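# Flip the inverted bottle upright and return it to the crate

## Task

Find the single bottle standing upside down in the crate, turn it so it stands upright, and set it back inside the crate. The crate must end up neither tilted nor shifted from where it was, or the task counts as failed.

## Robot and tools

Robot: two arms on the table edge. left_arm has its base near (+0.003, +0.437, 0) m and carries a left hand. right_arm has its base near (+0.025, -0.304, 0) m and carries a right hand. A post stands behind the arms. On the right hand, the ring_pip goal cannot go past +79.0 degrees for the whole scene; asking for more gives +79.0, and hand_goal reports that value.

Frames: the scene frame has its origin at table-top height, midway between the nominal bases. +z is up, +x points out over the table, and +y points toward left_arm. Camera left/right is unrelated to these names. Each hand has a hand point fixed to the palm. Its axes: +z runs along straightened fingers toward the tips, and +y points out of the palm face. On the right hand +x runs across the palm away from the thumb; on the mirrored left hand +x points toward the thumb. A rigid mast sits at the wrist on the palm side and can strike objects.

Row layout (shared by execute_actions and move): one row covers both arms and always has 48 numbers, each between -1 and 1. Order: left_arm dx, dy, dz, rx, ry, rz; 16 left-hand motor numbers; left current_limit; left speed; then right_arm dx, dy, dz, rx, ry, rz; 16 right-hand motor numbers; right current_limit; right speed. The six pose numbers are offsets, not poses: they are measured from that arm's Hand target as it stood when the action or move began, along that Hand target's own axes. 1.0 equals 0.6 m for dx, dy, dz and 180 degrees for rx, ry, rz, which together form a single rotation vector. Six zeros mean no new pose request. Repeating the same offset in a new call moves the arm further. The controller limits each step's orientation to 32 degrees from the measured one.

Hand numbers are absolute goals, not offsets; 0 is a real goal. To keep a hand as it is, send back its hand_goal values, hand_current_limit and hand_speed. Motor order for each hand: index_mcp, index_abd, index_pip, index_dip, thumb_cmc, thumb_axl, thumb_mcp, thumb_ipl, middle_mcp, middle_abd, middle_pip, middle_dip, ring_mcp, ring_abd, ring_pip, ring_dip. Each value maps linearly between the hinge's two stops (degrees at +1 and at -1; straight value): _mcp (-18, +128; +0.75), _abd (-60, +60; 0), _pip (-29, +108; +0.58), _dip (-21, +117; +0.70), thumb_cmc (-20, +120; +0.71), thumb_axl (-27, +140; +0.68), thumb_mcp (-69, +109; +0.23), thumb_ipl (-77, +108; +0.17). Moving toward -1 curls the fingers toward the palm and brings the thumb round in front of the palm. current_limit maps -1..+1 to 0..550 mA, with a floor of 11 mA. speed sets the goal rate to (speed+1)/2 of 8.5 rad/s. At the start these are +0.4 and -0.6. A finger only presses while its goal lies past the object's surface.

Tools:
- execute_actions(actions, cameras): actions is a list of actions; each action is a list of up to 15 rows, one per 1/30 s. A shorter list repeats its last row until step 15. Every row in an action counts from the start pose. Images come back only for an empty actions list or when cameras names them.
- move(target, speed, blend, blocking, cameras): drives each hand point in a straight line. target is one 48-number row, or a list of up to 15 rows. Every row's offsets count from the Hand target at the start of the move, not from the previous row. speed is in m/s, from 0.002 to 1 (default 0.25); turning is capped at twice that in rad/s. blend, in metres, rounds the corners of a list; 0 stops at each point. A move lasts at most 10 s and does not avoid obstacles. blocking=false returns after about 0.5 s while the move continues. The result adds a move: line giving the ending (done, off_target, moving, held, fault) and any limits (paced = pose clipped, held = steps withheld).
- wait(seconds 0 to 3600): the scene runs on with no new commands.
- stop(): brakes a running move.
- zoom_image(camera, region [x0,y0,x1,y1] in pixels, at most 504 by 504): gives a closer crop of the latest image.
- clear_fault(arm: left_arm or right_arm): releases an arm halted by a torque fault.
- finished_scene(scene=1): ends the scene for good.

Cameras: cam_high, cam_low, cam_left_wrist, cam_right_wrist, each 672x504. Use ["all"] for every camera and [] for none.

Results: per arm, end_effector_position (m) and end_effector_quat_wxyz in the scene frame, plus velocities (omitted when the joints are still). Hand target is the last commanded pose, and the next offsets count from it. The hand often stops slightly short; sending the remaining gap as an offset fixes that. Also reported: Joint positions, Joint torques (positive toward larger joint values), and per motor hand_goal, hand_measured, hand_current_ma and hand_state (moving, goal, blocked, overload). Warning lines include MOTOR HOT, TORQUE FAULT, OVER-TEMPERATURE FAULT and HAND FAULT. After a HAND FAULT line, the rest of that reply's calls are skipped.

Avoid:
- Tipping or shoving the crate, and dropping the bottle even slightly. Let go only when it is at rest in place.
- Letting anything end up off the table, and fast impacts on fixed or heavy objects.
- Any arm-to-arm contact, including one hand gripping the other's fingers.
- Contact torque beyond the joint limits (N m): waist 55.8, shoulder 55.8, elbow 46.5, forearm roll 22, wrist pitch 12.1, wrist roll 14.3. A held object's weight counts toward these. An arm that faults stays stopped until clear_fault is called for it.
- Finger motors drawing 495 mA or more for 5 s; they shut down for 10 s.
- Long pushes toward unreachable poses, which overheat motors.

To end a push, command the target back behind the hand's current position. Loose objects may occasionally be nudged by outside disturbances.

Each tool is called after ">>>" as a command line: name --argument value for each argument, lists and objects as JSON in quotes; but a table of rows of numbers goes row by row, as --pt "numbers of a row", without its own name.

## Session

>>> execute_actions --actions '[]'

Scene clock: 0.00 s.
left_arm: end_effector_position=(+0.6077, +0.2067, +0.3689) hand_goal=(+0.754, +0.000, +0.576, +0.696, +0.714, +0.678, +0.226, +0.168, +0.754, +0.000, +0.576, +0.696, +0.754, +0.000, +0.576, +0.696) hand_measured=(+0.7523, -0.0008, +0.5770, +0.6958, +0.7142, +0.6777, +0.2262, +0.1672, +0.7535, +0.0007, +0.5757, +0.6958, +0.7523, +0.0007, +0.5770, +0.6958) hand_current_ma=(-1, +1, -24, +18, +9, +6, +9, -5, +24, -3, +15, -12, +11, -2, +5, -2) hand_state=(goal, goal, goal, goal, goal, goal, goal, goal, goal, goal, goal, goal, goal, goal, goal, goal) hand_current_limit=0.40 hand_speed=-0.60 end_effector_quat_wxyz=(+0.099, -0.439, +0.871, +0.196) | right_arm: end_effector_position=(+0.6092, -0.5934, +0.1810) hand_goal=(+0.754, +0.000, +0.576, +0.696, +0.714, +0.678, +0.226, +0.168, +0.754, +0.000, +0.576, +0.696, +0.754, +0.000, +0.576, +0.696) hand_measured=(+0.7535, -0.0008, +0.5770, +0.6958, +0.7142, +0.6777, +0.2262, +0.1672, +0.7535, -0.0008, +0.5770, +0.6958, +0.7535, -0.0008, +0.5770, +0.6958) hand_current_ma=(-7, -3, +7, -12, -6, -8, +0, -4, +2, -7, -12, +2, -8, +3, +7, +7) hand_state=(goal, goal, goal, goal, goal, goal, goal, goal, goal, goal, goal, goal, goal, goal, goal, goal) hand_current_limit=0.40 hand_speed=-0.60 end_effector_quat_wxyz=(+0.376, +0.908, -0.174, -0.054)
Joint positions: left_arm=[-0.453 -0.971 -2.137 0.397 -1.393 -1.526] | right_arm=[-0.097 -1.035 -1.586 -0.957 -1.005 -2.177]
Joint velocities: within noise
Joint torques (N m): no reading
Hand target: left_arm +0.6077, +0.2067, +0.3689; +0.099, -0.439, +0.871, +0.196 | right_arm +0.6092, -0.5934, +0.1810; +0.376, +0.908, -0.174, -0.054

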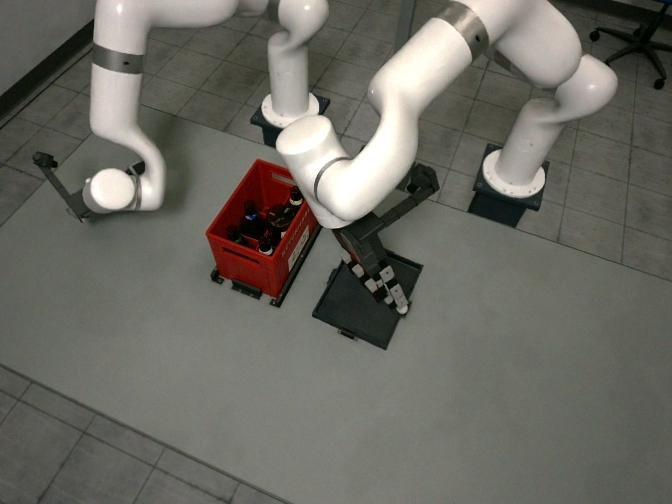

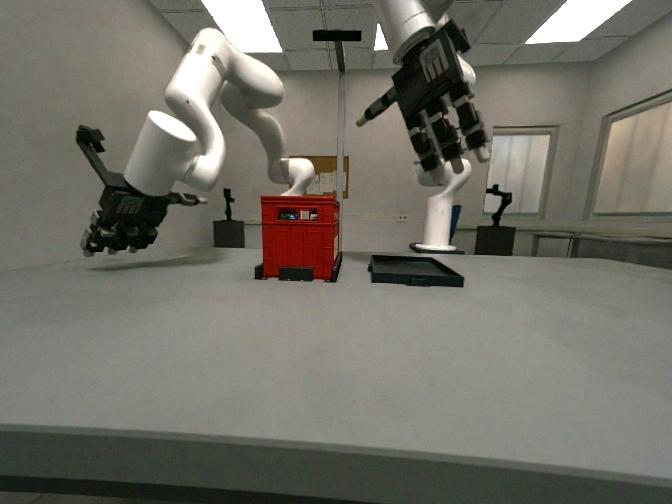

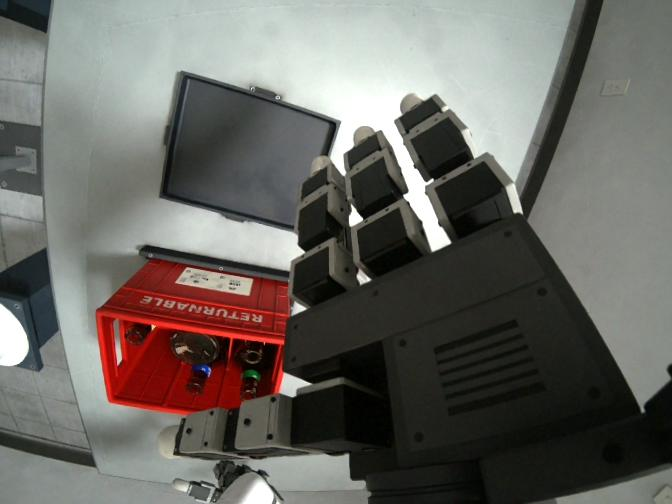

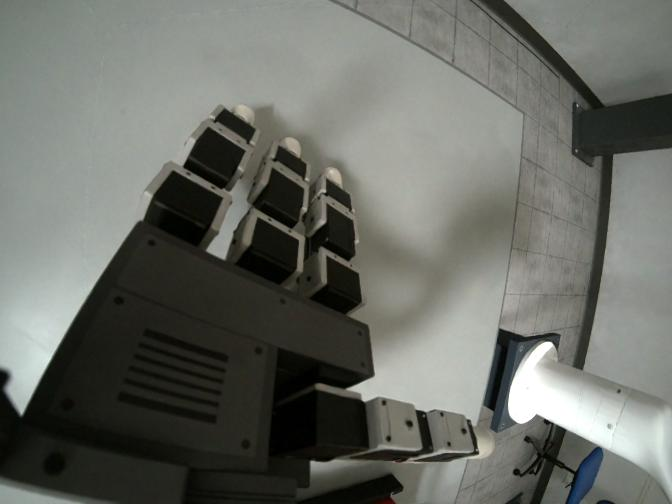

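>>> zoom_image --camera "cam_high" --region '[190, 140, 350, 320]'

>>> zoom_image --camera "cam_left_wrist" --region '[80, 230, 300, 430]'

>>> zoom_image --camera "cam_low" --region '[230, 170, 370, 300]'

Scaled by 2.800 from the camera's image (finer frame: 960x720).

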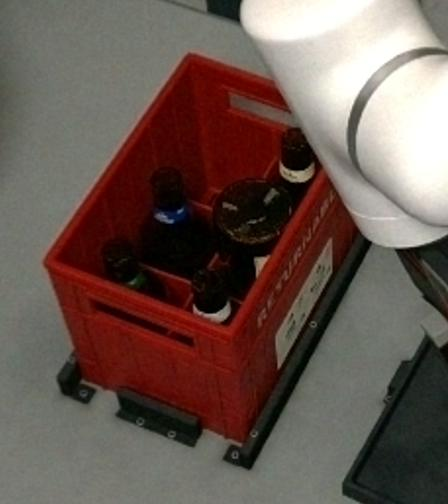

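Scaled by 2.291 from the camera's image (finer frame: 960x720).

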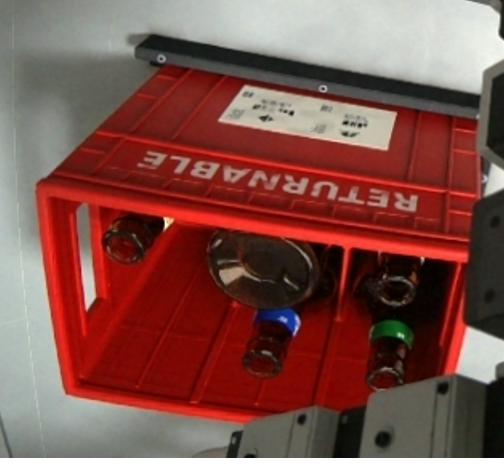

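Scaled by 3.600 from the camera's image (finer frame: 960x720).

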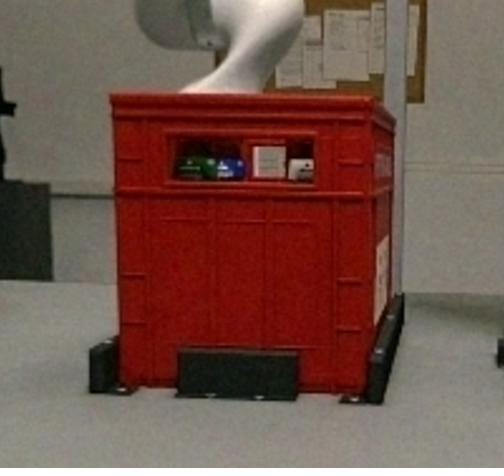

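>>> move --target '[0.2698,-0.0965,-0.2773,0,0,0, 0.754,0,0.576,0.696,0.714,0.678,0.226,0.168,0.754,0,0.576,0.696,0.754,0,0.576,0.696,0.4,-0.6, 0,0,0,0,0,0, 0.754,0,0.576,0.696,0.714,0.678,0.226,0.168,0.754,0,0.576,0.696,0.754,0,0.576,0.696,0.4,-0.6]' --cameras '["all"]'

Scene clock: 32.27 s.
left_arm: end_effector_position=(+0.5567, -0.0122, +0.4481) hand_goal=(+0.754, +0.000, +0.576, +0.696, +0.714, +0.678, +0.226, +0.168, +0.754, +0.000, +0.576, +0.696, +0.754, +0.000, +0.576, +0.696) hand_measured=(+0.7498, +0.0007, +0.5731, +0.6945, +0.7117, +0.6767, +0.2203, +0.1681, +0.7498, -0.0008, +0.5744, +0.6932, +0.7498, +0.0007, +0.5744, +0.6920) hand_current_ma=(+3, +6, +1, +4, -8, -9, -15, -18, -15, -3, +6, -12, -3, +3, -8, -7) hand_state=(goal, goal, goal, goal, goal, goal, goal, goal, goal, goal, goal, goal, goal, goal, goal, goal) hand_current_limit=0.40 hand_speed=-0.60 end_effector_quat_wxyz=(+0.176, -0.430, +0.884, +0.045) | right_arm: end_effector_position=(+0.6092, -0.5934, +0.1810) hand_goal=(+0.754, +0.000, +0.576, +0.696, +0.714, +0.678, +0.226, +0.168, +0.754, +0.000, +0.576, +0.696, +0.754, +0.000, +0.576, +0.696) hand_measured=(+0.7607, -0.0008, +0.5770, +0.6958, +0.7217, +0.6777, +0.2242, +0.1681, +0.7595, +0.0007, +0.5770, +0.6958, +0.7607, -0.0008, +0.5770, +0.6958) hand_current_ma=(+3, +1, +0, -8, +3, -12, -4, +2, +13, -6, +4, +1, +5, +6, +9, +2) hand_state=(goal, goal, goal, goal, goal, goal, goal, goal, goal, goal, goal, goal, goal, goal, goal, goal) hand_current_limit=0.40 hand_speed=-0.60 end_effector_quat_wxyz=(+0.376, +0.908, -0.174, -0.054)
Joint positions: left_arm=[-0.73 -1.183 -2.768 0.364 -1.543 -1.661] | right_arm=[-0.097 -1.035 -1.586 -0.957 -1.005 -2.177]
Joint torques (N m): left_arm=[0.02 62.1 -18.08 1.25 2.67 0.02] | right_arm=[-0.05 46.82 -16.57 -0.38 -0.98 -0.04]
Hand target: left_arm +0.5580, -0.0133, +0.4487; +0.099, -0.439, +0.871, +0.196 | right_arm +0.6092, -0.5934, +0.1810; +0.376, +0.908, -0.174, -0.054
Off the commanded pose: left_arm 0.002 m, 20 deg | right_arm 0.000 m, 0 deg.
elbow stopped short (left arm): the move would have taken joint 3 (elbow) straighter than the controller allows.
move: off_target (left_arm)
cam_left_wrist: T_world_to_cam=[[0.9061, 0.22658, 0.35727, -0.69836], [-0.01906, -0.82177, 0.56951, -0.30064], [0.42263, -0.52284, -0.74028, 0.21054]] pos_world=[0.53807, 0.02126, 0.57658]

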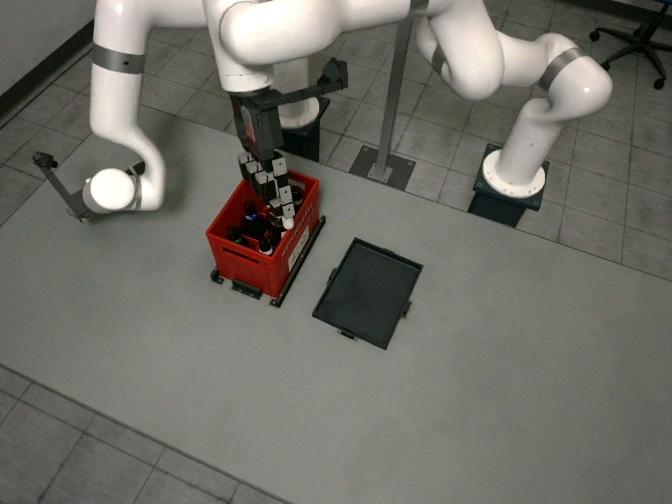

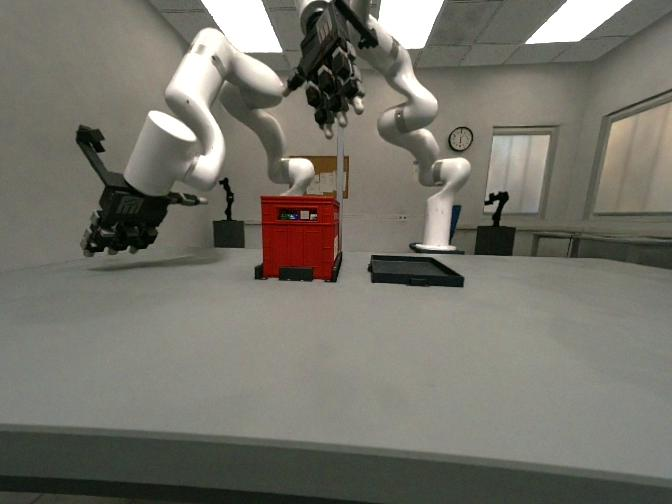

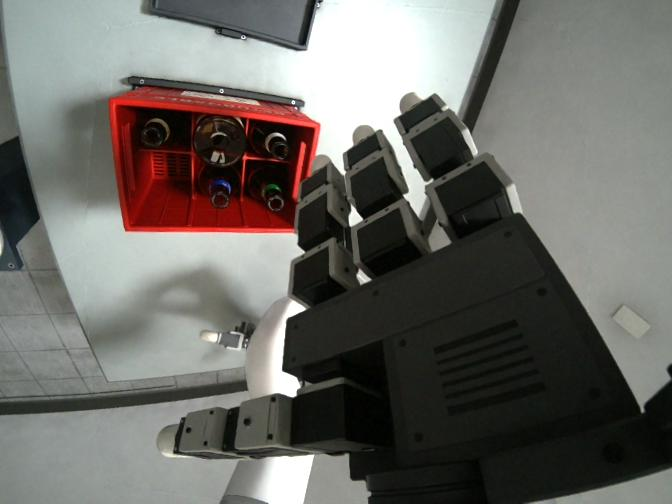

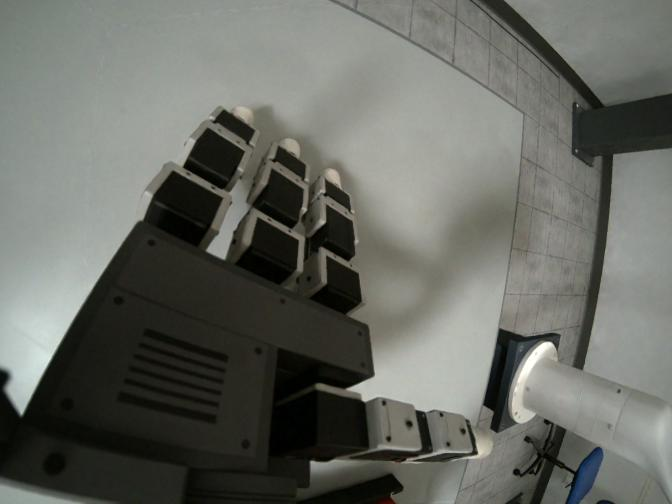

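>>> zoom_image --camera "cam_left_wrist" --region '[95, 65, 345, 245]'

Scaled by 2.016 from the camera's image (finer frame: 960x720).

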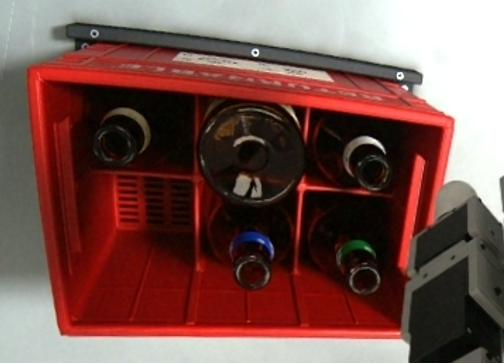

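>>> move --pt "0 0 0 0.275 0.0628 -0.0207 0.274 0 -0.007 0.406 -0.629 0.677 0.472 -0.265 0.274 0.133 -0.007 0.406 0.89 0 0.576 0.696 0.4 -0.6 -0.0577 0.2458 -0.3193 0 0 0 0.754 0 0.576 0.696 0.714 0.678 0.226 0.168 0.754 0 0.576 0.696 0.754 0 0.576 0.696 0.4 -0.6" --pt "0.16 -0.165 0.147 0.5501 0.1256 -0.0414 0.274 0 -0.007 0.406 -0.629 0.677 0.472 -0.265 0.274 0.133 -0.007 0.406 0.89 0 0.576 0.696 0.4 -0.6 -0.067 0.1948 -0.4402 0.1627 0.2921 -0.1936 0.754 0 0.576 0.696 0.714 0.678 0.226 0.168 0.754 0 0.576 0.696 0.754 0 0.576 0.696 0.4 -0.6" --pt "0.1584 -0.165 0.147 0.5501 0.1256 -0.0414 0.274 0 -0.007 0.406 -0.629 0.677 0.472 -0.265 0.274 0.133 -0.007 0.406 0.89 0 0.576 0.696 0.4 -0.6 -0.1045 0.0073 -0.4727 0.3254 0.5842 -0.3873 0.754 0 0.576 0.696 0.714 0.678 0.226 0.168 0.754 0 0.576 0.696 0.754 0 0.576 0.696 0.4 -0.6" --speed 0.3 --blend 0.03 --cameras '["all"]'

Scene clock: 61.03 s.
left_arm: end_effector_position=(+0.5812, -0.0978, +0.3111) hand_goal=(+0.274, +0.000, -0.006, +0.406, -0.628, +0.678, +0.472, -0.264, +0.274, +0.134, -0.006, +0.406, +0.890, +0.000, +0.576, +0.696) hand_measured=(+0.2614, -0.0023, -0.0030, +0.4104, -0.6220, +0.6767, +0.4558, -0.2645, +0.2626, +0.1296, +0.0008, +0.4117, +0.8704, -0.0008, +0.5731, +0.6920) hand_current_ma=(-43, -8, -2, +20, +20, -5, -34, -6, +0, -8, +8, +2, -13, -10, -21, +0) hand_state=(goal, goal, goal, goal, goal, goal, goal, goal, goal, goal, goal, goal, blocked, goal, goal, goal) hand_current_limit=0.40 hand_speed=-0.60 end_effector_quat_wxyz=(+0.255, -0.286, +0.689, -0.615) | right_arm: end_effector_position=(+0.6142, -0.3853, +0.3837) hand_goal=(+0.754, +0.000, +0.576, +0.696, +0.714, +0.678, +0.226, +0.168, +0.754, +0.000, +0.576, +0.696, +0.754, +0.000, +0.576, +0.696) hand_measured=(+0.7631, +0.0007, +0.5770, +0.6958, +0.7230, +0.6767, +0.2232, +0.1681, +0.7607, +0.0007, +0.5770, +0.6958, +0.7619, +0.0007, +0.5770, +0.6958) hand_current_ma=(+9, -1, +0, -13, +5, -15, -14, -5, +7, -3, -1, +0, +5, +1, +15, +2) hand_state=(goal, goal, goal, goal, goal, goal, goal, goal, goal, goal, goal, goal, goal, goal, goal, goal) hand_current_limit=0.40 hand_speed=-0.60 end_effector_quat_wxyz=(-0.129, +0.586, +0.611, +0.517)
Joint positions: left_arm=[-0.671 -0.59 -1.188 0.12 0.863 -1.639] | right_arm=[-0.45 -0.299 -0.859 -1.799 1.181 -3.093]
Joint torques (N m): left_arm=[0.01 38.71 -19.36 0.34 1.59 -0.01] | right_arm=[-15.89 27.3 -16.98 0.71 6.91 -0.07]
Hand target: left_arm +0.5812, -0.0978, +0.3111; +0.255, -0.286, +0.689, -0.615 | right_arm +0.6142, -0.3853, +0.3837; -0.129, +0.586, +0.611, +0.517
Off the commanded pose: left_arm 0.000 m, 0 deg | right_arm 0.000 m, 0 deg.
move: done; blend cut to 0 m at target 1
cam_left_wrist: T_world_to_cam=[[0.59481, 0.54835, 0.5878, -0.51146], [-0.76702, 0.16829, 0.61916, 0.22353], [0.2406, -0.81914, 0.5207, -0.26142]] pos_world=[0.53857, 0.0287, 0.29836]
cam_right_wrist: T_world_to_cam=[[0.73974, -0.62033, -0.26072, -0.56266], [-0.67289, -0.6812, -0.2884, 0.21385], [0.0013, 0.38878, -0.92133, 0.63502]] pos_world=[0.55929, -0.45024, 0.50004]

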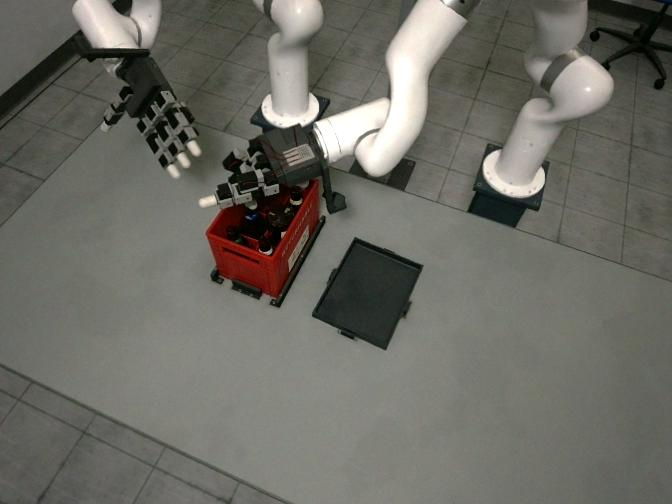

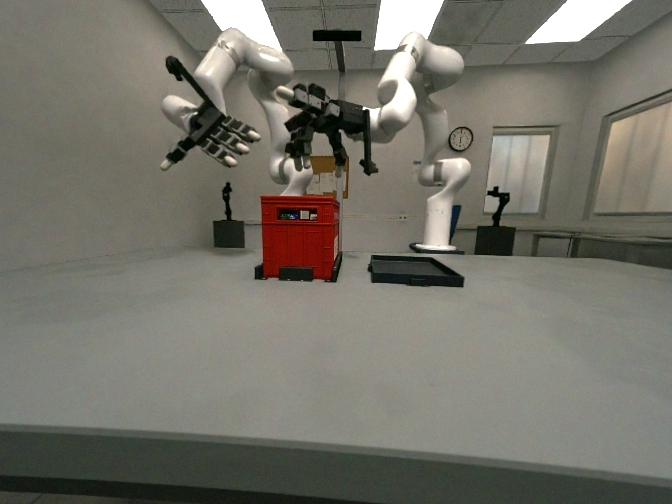

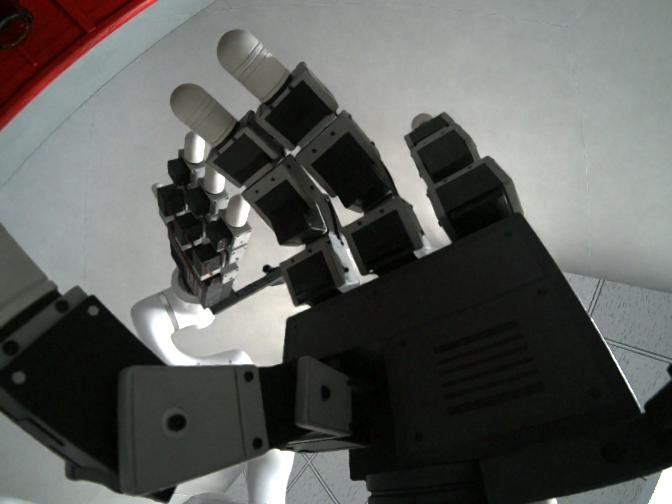

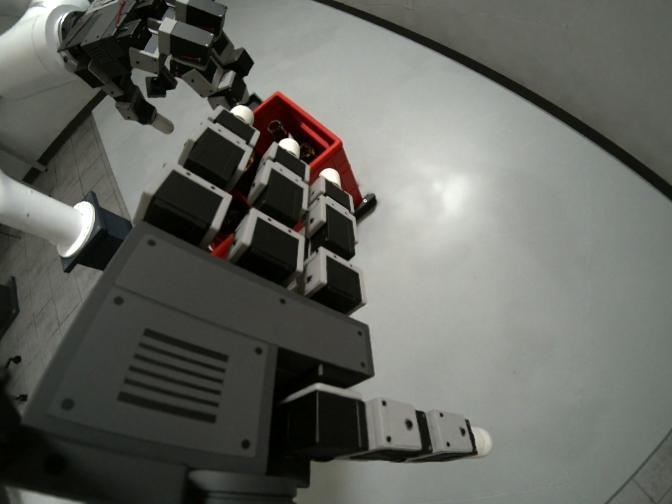

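>>> move --target '[0,0,0,0,0,0, 0.274,0,-0.007,0.406,-0.629,0.677,0.472,-0.265,0.274,0.133,-0.007,0.406,0.89,0,0.576,0.696,0.4,-0.6, 0,0,0,0.0713,0.0931,0.118, 0.754,0,0.576,0.696,0.714,0.678,0.226,0.168,0.754,0,0.576,0.696,0.754,0,0.576,0.696,0.4,-0.6]' --cameras '["cam_high","cam_right_wrist"]'

>>> zoom_image --camera "cam_high" --region '[180, 110, 360, 310]'

Scene clock: 64.37 s.
left_arm: end_effector_position=(+0.5812, -0.0978, +0.3111) hand_goal=(+0.274, +0.000, -0.006, +0.406, -0.628, +0.678, +0.472, -0.264, +0.274, +0.134, -0.006, +0.406, +0.890, +0.000, +0.576, +0.696) hand_measured=(+0.2626, -0.0008, -0.0030, +0.4104, -0.6220, +0.6756, +0.4558, -0.2645, +0.2626, +0.1281, +0.0008, +0.4104, +0.8692, -0.0008, +0.5744, +0.6920) hand_current_ma=(-10, +7, -5, +23, +8, +6, -15, -2, -8, -6, +5, -19, -15, -1, -18, -17) hand_state=(goal, goal, goal, goal, goal, goal, goal, goal, goal, goal, goal, goal, blocked, goal, goal, goal) hand_current_limit=0.40 hand_speed=-0.60 end_effector_quat_wxyz=(+0.255, -0.286, +0.689, -0.615) | right_arm: end_effector_position=(+0.6142, -0.3853, +0.3837) hand_goal=(+0.754, +0.000, +0.576, +0.696, +0.714, +0.678, +0.226, +0.168, +0.754, +0.000, +0.576, +0.696, +0.754, +0.000, +0.576, +0.696) hand_measured=(+0.7619, +0.0021, +0.5770, +0.6958, +0.7217, +0.6777, +0.2242, +0.1672, +0.7607, +0.0021, +0.5770, +0.6958, +0.7619, +0.0036, +0.5770, +0.6958) hand_current_ma=(+4, +8, +2, -12, +12, -13, -9, -6, +16, -1, -4, +6, +9, +4, +5, +7) hand_state=(goal, goal, goal, goal, goal, goal, goal, goal, goal, goal, goal, goal, goal, goal, goal, goal) hand_current_limit=0.40 hand_speed=-0.60 end_effector_quat_wxyz=(-0.372, +0.589, +0.522, +0.493)
Joint positions: left_arm=[-0.671 -0.59 -1.188 0.12 0.863 -1.639] | right_arm=[-0.485 -0.45 -1.059 -1.975 1.555 -2.647]
Joint torques (N m): left_arm=[0.01 38.71 -19.36 0.34 1.59 -0.01] | right_arm=[-0.01 32.22 -16.95 0.71 1.34 -0.05]
Hand target: left_arm +0.5812, -0.0978, +0.3111; +0.255, -0.286, +0.689, -0.615 | right_arm +0.6142, -0.3853, +0.3837; -0.372, +0.589, +0.522, +0.493
Off the commanded pose: left_arm 0.000 m, 0 deg | right_arm 0.000 m, 0 deg.
move: done
cam_right_wrist: T_world_to_cam=[[0.64171, -0.34356, -0.6857, -0.23277], [-0.67266, -0.6816, -0.28801, 0.21337], [-0.36842, 0.64606, -0.66848, 0.86419]] pos_world=[0.61128, -0.49286, 0.47955]

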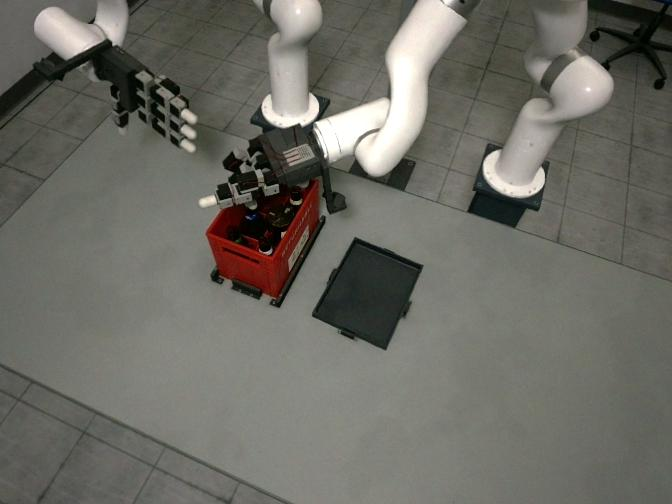

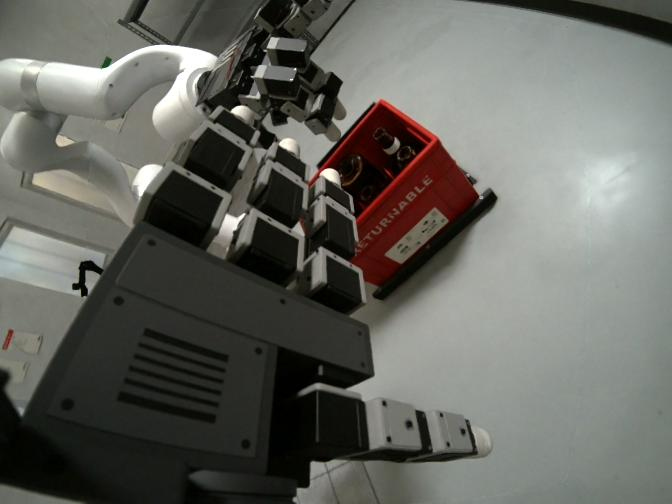

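Scaled by 2.520 from the camera's image (finer frame: 960x720).

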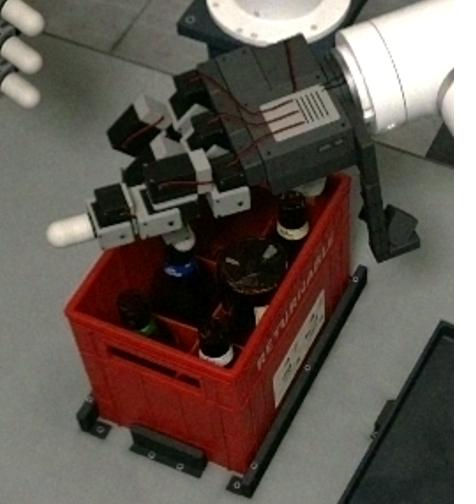

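>>> zoom_image --camera "cam_right_wrist" --region '[200, 0, 500, 300]'

Scaled by 1.680 from the camera's image (finer frame: 960x720).

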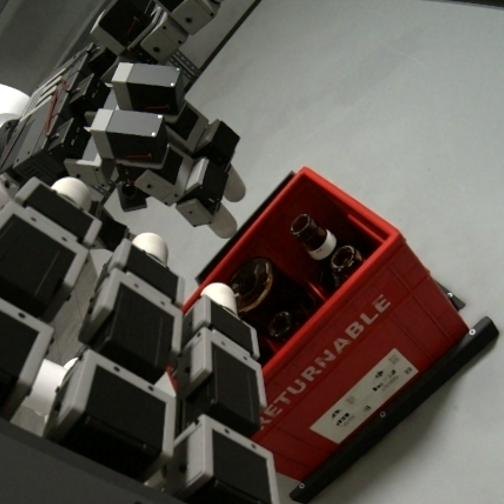

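>>> move --target '[0,0,0,0,0,0, 0.274,0,-0.007,0.406,-0.629,0.677,0.472,-0.265,0.274,0.133,-0.007,0.406,0.89,0,0.576,0.696,0.4,-0.6, 0,0,-0.06,0.0321,0.0419,0.0531, 0.754,0,0.576,0.696,0.714,0.678,0.226,0.168,0.754,0,0.576,0.696,0.754,0,0.576,0.696,0.4,-0.6]' --cameras '["cam_high","cam_right_wrist"]'

>>> zoom_image --camera "cam_right_wrist" --region '[240, 0, 540, 300]'

Scene clock: 67.00 s.
left_arm: end_effector_position=(+0.5812, -0.0978, +0.3111) hand_goal=(+0.274, +0.000, -0.006, +0.406, -0.628, +0.678, +0.472, -0.264, +0.274, +0.134, -0.006, +0.406, +0.890, +0.000, +0.576, +0.696) hand_measured=(+0.2626, -0.0023, -0.0030, +0.4104, -0.6207, +0.6756, +0.4558, -0.2635, +0.2626, +0.1281, +0.0008, +0.4104, +0.8704, -0.0008, +0.5731, +0.6920) hand_current_ma=(-17, -22, +5, +13, +8, +0, -19, -26, -22, -10, +9, +4, -38, -9, +0, -5) hand_state=(goal, goal, goal, goal, goal, goal, goal, goal, goal, goal, goal, goal, blocked, goal, goal, goal) hand_current_limit=0.40 hand_speed=-0.60 end_effector_quat_wxyz=(+0.255, -0.286, +0.689, -0.615) | right_arm: end_effector_position=(+0.6073, -0.4196, +0.3922) hand_goal=(+0.754, +0.000, +0.576, +0.696, +0.714, +0.678, +0.226, +0.168, +0.754, +0.000, +0.576, +0.696, +0.754, +0.000, +0.576, +0.696) hand_measured=(+0.7583, +0.0021, +0.5757, +0.6958, +0.7167, +0.6777, +0.2242, +0.1681, +0.7559, +0.0021, +0.5731, +0.6958, +0.7583, +0.0036, +0.5731, +0.6958) hand_current_ma=(-2, -2, +3, -9, -4, -10, -11, +4, +12, -2, -9, +6, -1, +8, +7, +8) hand_state=(goal, goal, goal, goal, goal, goal, goal, goal, goal, goal, goal, goal, goal, goal, goal, goal) hand_current_limit=0.40 hand_speed=-0.60 end_effector_quat_wxyz=(-0.475, +0.577, +0.470, +0.471)
Joint positions: left_arm=[-0.671 -0.59 -1.188 0.12 0.863 -1.639] | right_arm=[-0.549 -0.544 -1.188 -2.036 1.769 -2.465]
Joint torques (N m): left_arm=[0.01 38.71 -19.36 0.34 1.59 -0.01] | right_arm=[0 35.23 -17.04 0.69 6.89 -0.05]
Hand target: left_arm +0.5812, -0.0978, +0.3111; +0.255, -0.286, +0.689, -0.615 | right_arm +0.6073, -0.4196, +0.3922; -0.475, +0.577, +0.469, +0.471
Off the commanded pose: left_arm 0.000 m, 0 deg | right_arm 0.000 m, 0 deg.
move: done
cam_right_wrist: T_world_to_cam=[[0.53823, -0.18343, -0.82259, -0.05054], [-0.67249, -0.68177, -0.28799, 0.18771], [-0.50799, 0.7082, -0.49031, 0.93044]] pos_world=[0.6261, -0.54023, 0.46869]

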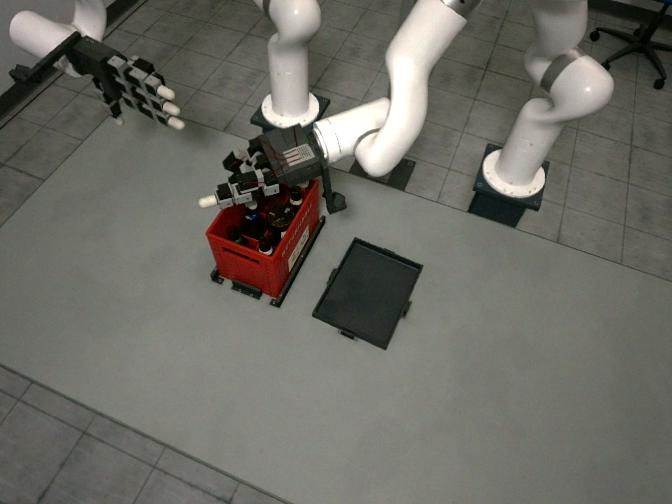

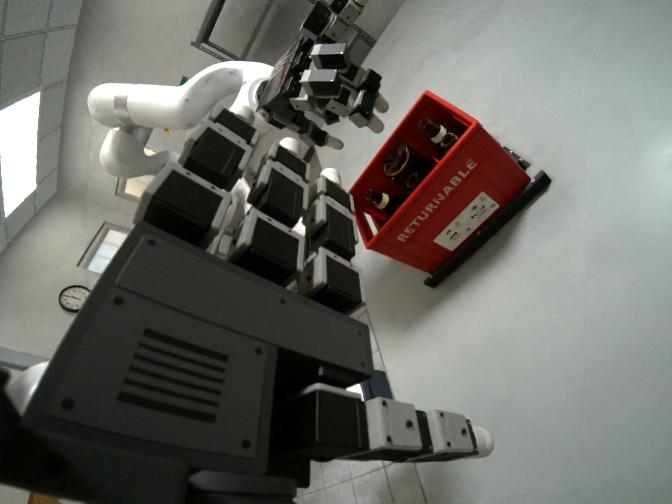

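Scaled by 1.680 from the camera's image (finer frame: 960x720).

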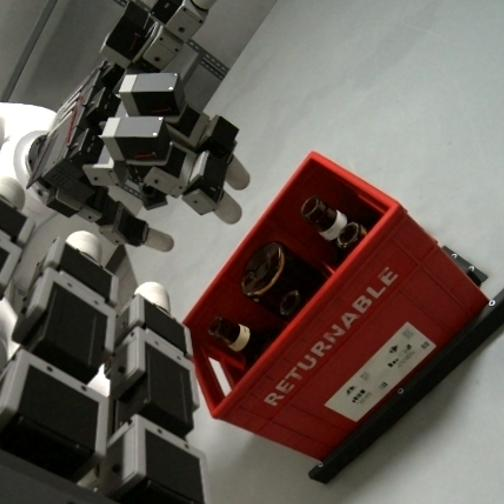

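>>> zoom_image --camera "cam_right_wrist" --region '[310, 60, 460, 210]'

>>> zoom_image --camera "cam_high" --region '[190, 130, 340, 270]'

Scaled by 3.360 from the camera's image (finer frame: 960x720).

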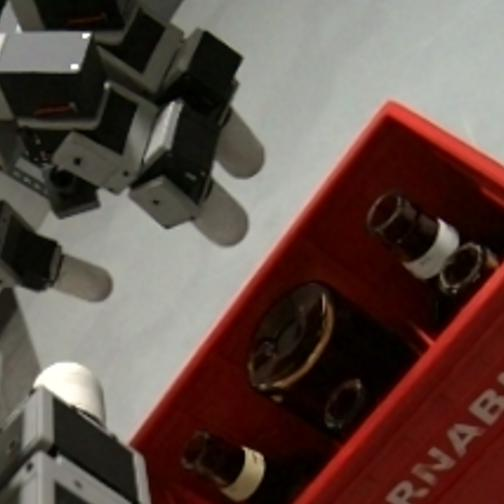

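Scaled by 3.360 from the camera's image (finer frame: 960x720).

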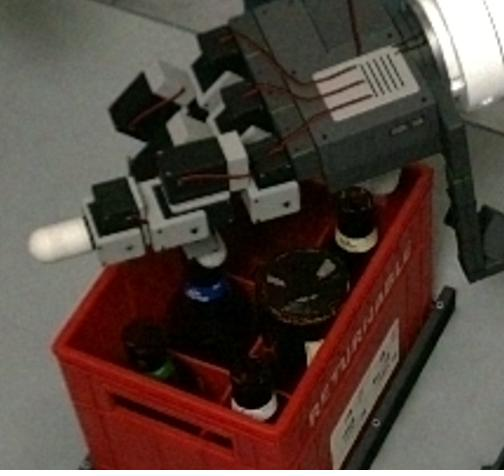

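>>> move --target '[0,0.0992,0.0279,0.036,-0.0554,-0.0031, -0.123,-0.083,0.285,0.522,-0.571,0.677,0.449,-0.135,-0.123,0.067,0.285,0.522,0.89,0,0.576,0.696,0.4,-0.6, 0,0,0,0,0,0, 0.754,0,0.576,0.696,0.714,0.678,0.226,0.168,0.754,0,0.576,0.696,0.754,0,0.576,0.696,0.4,-0.6]' --speed 0.1 --cameras '["cam_high","cam_right_wrist","cam_low"]'

>>> zoom_image --camera "cam_right_wrist" --region '[310, 60, 460, 210]'

>>> zoom_image --camera "cam_high" --region '[190, 130, 340, 270]'

Scene clock: 81.73 s.
left_arm: end_effector_position=(+0.5882, -0.1048, +0.2501) hand_goal=(-0.122, -0.082, +0.286, +0.522, -0.570, +0.678, +0.450, -0.134, -0.122, +0.068, +0.286, +0.522, +0.890, +0.000, +0.576, +0.696) hand_measured=(-0.1353, -0.0696, +0.2793, +0.5187, -0.5755, +0.6777, +0.4489, -0.1368, -0.1365, +0.0739, +0.2793, +0.5174, +0.8692, -0.0008, +0.5731, +0.6920) hand_current_ma=(-16, -5, -12, +0, +0, -2, -1, -8, -13, -11, -6, -14, -21, +0, -10, +0) hand_state=(goal, goal, goal, goal, goal, goal, goal, goal, goal, goal, goal, goal, blocked, goal, goal, goal) hand_current_limit=0.40 hand_speed=-0.60 end_effector_quat_wxyz=(+0.327, -0.326, +0.627, -0.627) | right_arm: end_effector_position=(+0.6073, -0.4196, +0.3922) hand_goal=(+0.754, +0.000, +0.576, +0.696, +0.714, +0.678, +0.226, +0.168, +0.754, +0.000, +0.576, +0.696, +0.754, +0.000, +0.576, +0.696) hand_measured=(+0.7571, +0.0021, +0.5757, +0.6958, +0.7167, +0.6767, +0.2242, +0.1681, +0.7559, +0.0021, +0.5731, +0.6958, +0.7583, +0.0021, +0.5731, +0.6958) hand_current_ma=(-5, -2, +1, -9, -3, -12, -14, +2, +8, +0, -11, +9, +6, +10, -1, +7) hand_state=(goal, goal, goal, goal, goal, goal, goal, goal, goal, goal, goal, goal, goal, goal, goal, goal) hand_current_limit=0.40 hand_speed=-0.60 end_effector_quat_wxyz=(-0.475, +0.577, +0.469, +0.471)
Joint positions: left_arm=[-0.737 -0.726 -1.168 -0.164 1.134 -1.501] | right_arm=[-0.549 -0.544 -1.189 -2.036 1.769 -2.464]
Joint torques (N m): left_arm=[-10.83 40.51 -17.41 0.42 5.02 -0.01] | right_arm=[0 35.23 -17.04 0.69 1.39 -0.05]
Hand target: left_arm +0.5882, -0.1048, +0.2501; +0.327, -0.326, +0.627, -0.627 | right_arm +0.6073, -0.4196, +0.3922; -0.475, +0.577, +0.469, +0.471
Off the commanded pose: left_arm 0.000 m, 0 deg | right_arm 0.000 m, 0 deg.
move: done
cam_right_wrist: T_world_to_cam=[[0.53816, -0.18334, -0.82266, -0.05044], [-0.67248, -0.6818, -0.28797, 0.18761], [-0.50809, 0.70819, -0.49021, 0.93053]] pos_world=[0.6261, -0.54033, 0.46869]
Images, in order (width x height): cam_high 672x504, cam_low 672x504, cam_right_wrist 672x504.

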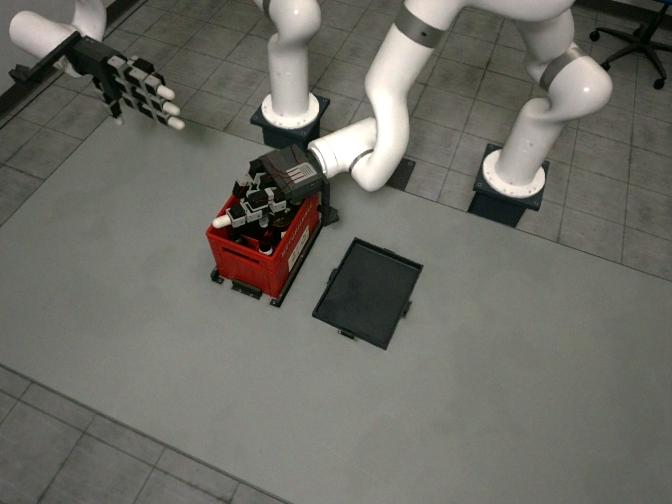

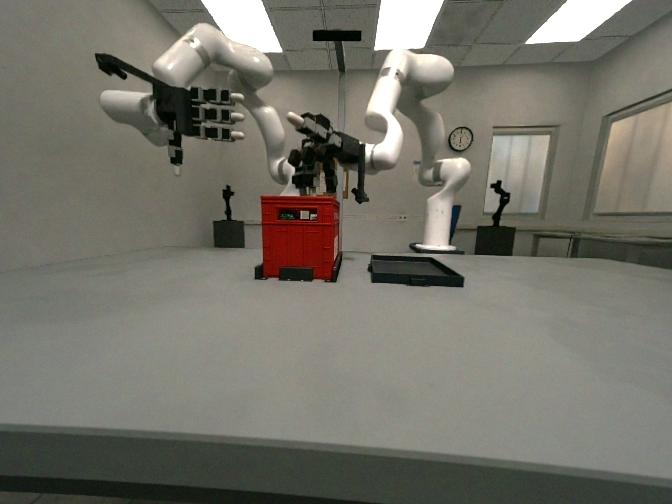

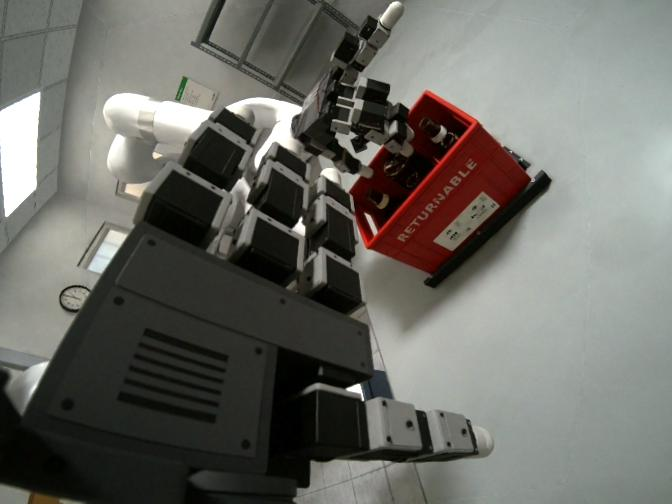

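Scaled by 3.360 from the camera's image (finer frame: 960x720).

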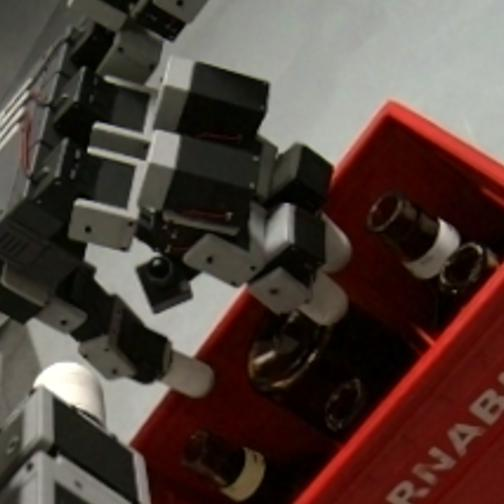

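Scaled by 3.360 from the camera's image (finer frame: 960x720).

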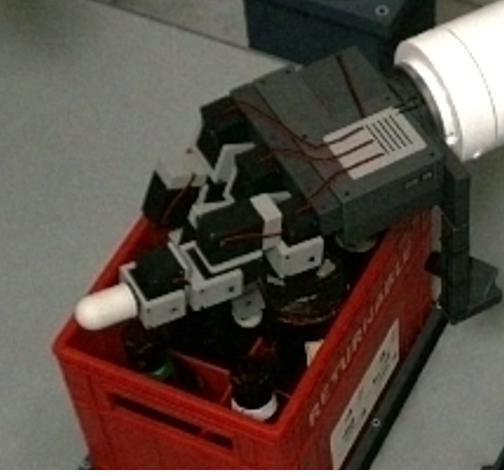

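>>> move --target '[0.0025,0.1,-0.0007,0,0,0, -0.123,-0.083,0.285,0.522,-0.571,0.677,0.449,-0.135,-0.123,0.067,0.285,0.522,0.89,0,0.576,0.696,0.4,-0.6, 0,0,0,0,0,0, 0.754,0,0.576,0.696,0.714,0.678,0.226,0.168,0.754,0,0.576,0.696,0.754,0,0.576,0.696,0.4,-0.6]' --speed 0.06 --cameras '["cam_high","cam_right_wrist"]'

>>> zoom_image --camera "cam_right_wrist" --region '[310, 60, 460, 210]'

>>> zoom_image --camera "cam_high" --region '[190, 130, 340, 270]'

Scene clock: 87.23 s.
left_arm: end_effector_position=(+0.5932, -0.1117, +0.2381) hand_goal=(-0.122, -0.082, +0.286, +0.522, -0.570, +0.678, +0.450, -0.134, -0.122, +0.068, +0.286, +0.522, +0.890, +0.000, +0.576, +0.696) hand_measured=(-0.1389, -0.0696, +0.2806, +0.5174, -0.5630, +0.6862, +0.4538, -0.1368, -0.1317, +0.0549, +0.2716, +0.5123, +0.8584, -0.0008, +0.5718, +0.6932) hand_current_ma=(-16, +5, -17, +1, +13, +12, +8, -16, +12, -20, -7, -16, -26, +2, -11, -7) hand_state=(goal, goal, goal, goal, goal, goal, goal, goal, goal, goal, goal, goal, blocked, goal, goal, goal) hand_current_limit=0.40 hand_speed=-0.60 end_effector_quat_wxyz=(+0.333, -0.320, +0.608, -0.646) | right_arm: end_effector_position=(+0.6073, -0.4196, +0.3922) hand_goal=(+0.754, +0.000, +0.576, +0.696, +0.714, +0.678, +0.226, +0.168, +0.754, +0.000, +0.576, +0.696, +0.754, +0.000, +0.576, +0.696) hand_measured=(+0.7571, +0.0021, +0.5757, +0.6958, +0.7167, +0.6767, +0.2242, +0.1672, +0.7559, +0.0021, +0.5731, +0.6958, +0.7571, +0.0036, +0.5731, +0.6958) hand_current_ma=(-2, +3, +6, -10, +3, -13, -8, -4, +9, -3, -7, +1, +2, +9, +4, +1) hand_state=(goal, goal, goal, goal, goal, goal, goal, goal, goal, goal, goal, goal, goal, goal, goal, goal) hand_current_limit=0.40 hand_speed=-0.60 end_effector_quat_wxyz=(-0.475, +0.577, +0.469, +0.471)
Joint positions: left_arm=[-0.739 -0.779 -1.187 -0.161 1.224 -1.515] | right_arm=[-0.549 -0.544 -1.189 -2.036 1.769 -2.464]
Joint torques (N m): left_arm=[0.02 54.3 -16.99 0.39 1.59 -0.01] | right_arm=[0 35.23 -17.04 0.69 1.39 -0.05]
Hand target: left_arm +0.5932, -0.1117, +0.2381; +0.333, -0.320, +0.608, -0.646 (not the last commanded pose) | right_arm +0.6073, -0.4196, +0.3922; -0.475, +0.577, +0.469, +0.471
Off the commanded pose: left_arm 0.049 m, 3 deg | right_arm 0.000 m, 0 deg.
TORQUE FAULT: the external load on joint 2 (shoulder) of the left arm reached its load limit, and that arm stopped. The contact can be on any part of that arm beyond that joint, not only on its tool. A torque fault puts only its own arm into a fault stop. That arm's remaining commands of this call were not run. The hold on joint 2 (shoulder) of that arm was moved back by the arm itself, up to 3 degrees, as the stop began. That arm is still stopped at the end of this call. While its stop runs, that arm, its gripper or tool too, takes no new command.
CLEAR FAULT: the left arm stays stopped (state 4) until you call clear_fault(arm="left_arm").
End effector pose when the fault began: left_arm: position (+0.5875, -0.1062, +0.1966), quat_wxyz (+0.327, -0.326, +0.626, -0.629)
Joint positions when the fault began: left_arm=[-0.739 -0.83 -1.186 -0.161 1.223 -1.515]
move: fault (left_arm)
cam_right_wrist: T_world_to_cam=[[0.53816, -0.18334, -0.82266, -0.05044], [-0.67248, -0.6818, -0.28797, 0.18761], [-0.50809, 0.70819, -0.49021, 0.93053]] pos_world=[0.6261, -0.54033, 0.46869]

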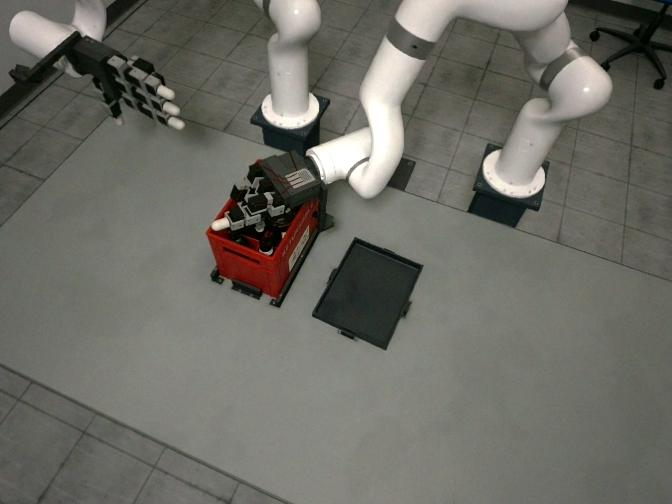

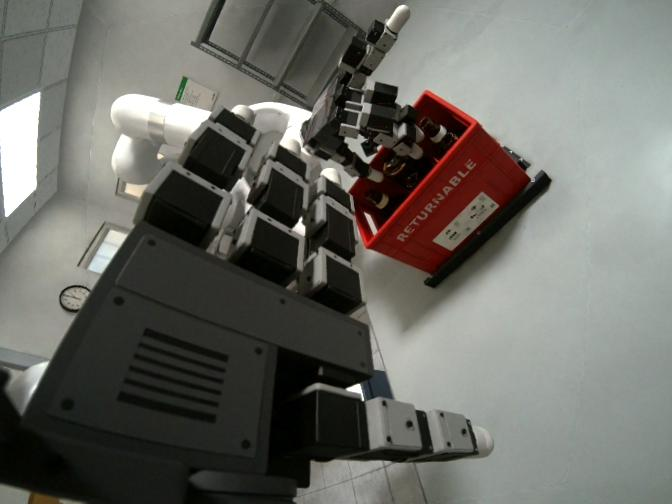

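Scaled by 3.360 from the camera's image (finer frame: 960x720).

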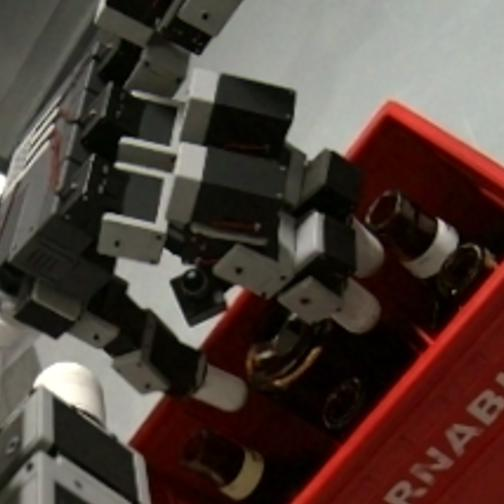

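Scaled by 3.360 from the camera's image (finer frame: 960x720).

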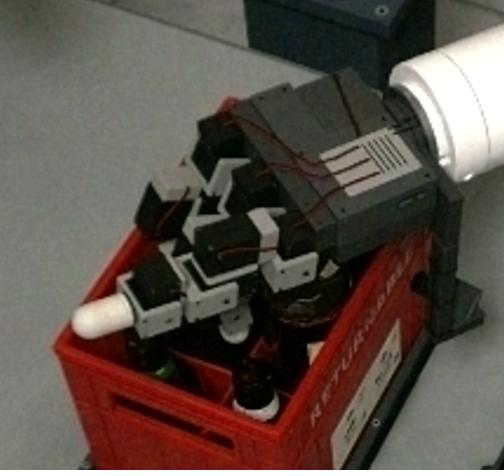

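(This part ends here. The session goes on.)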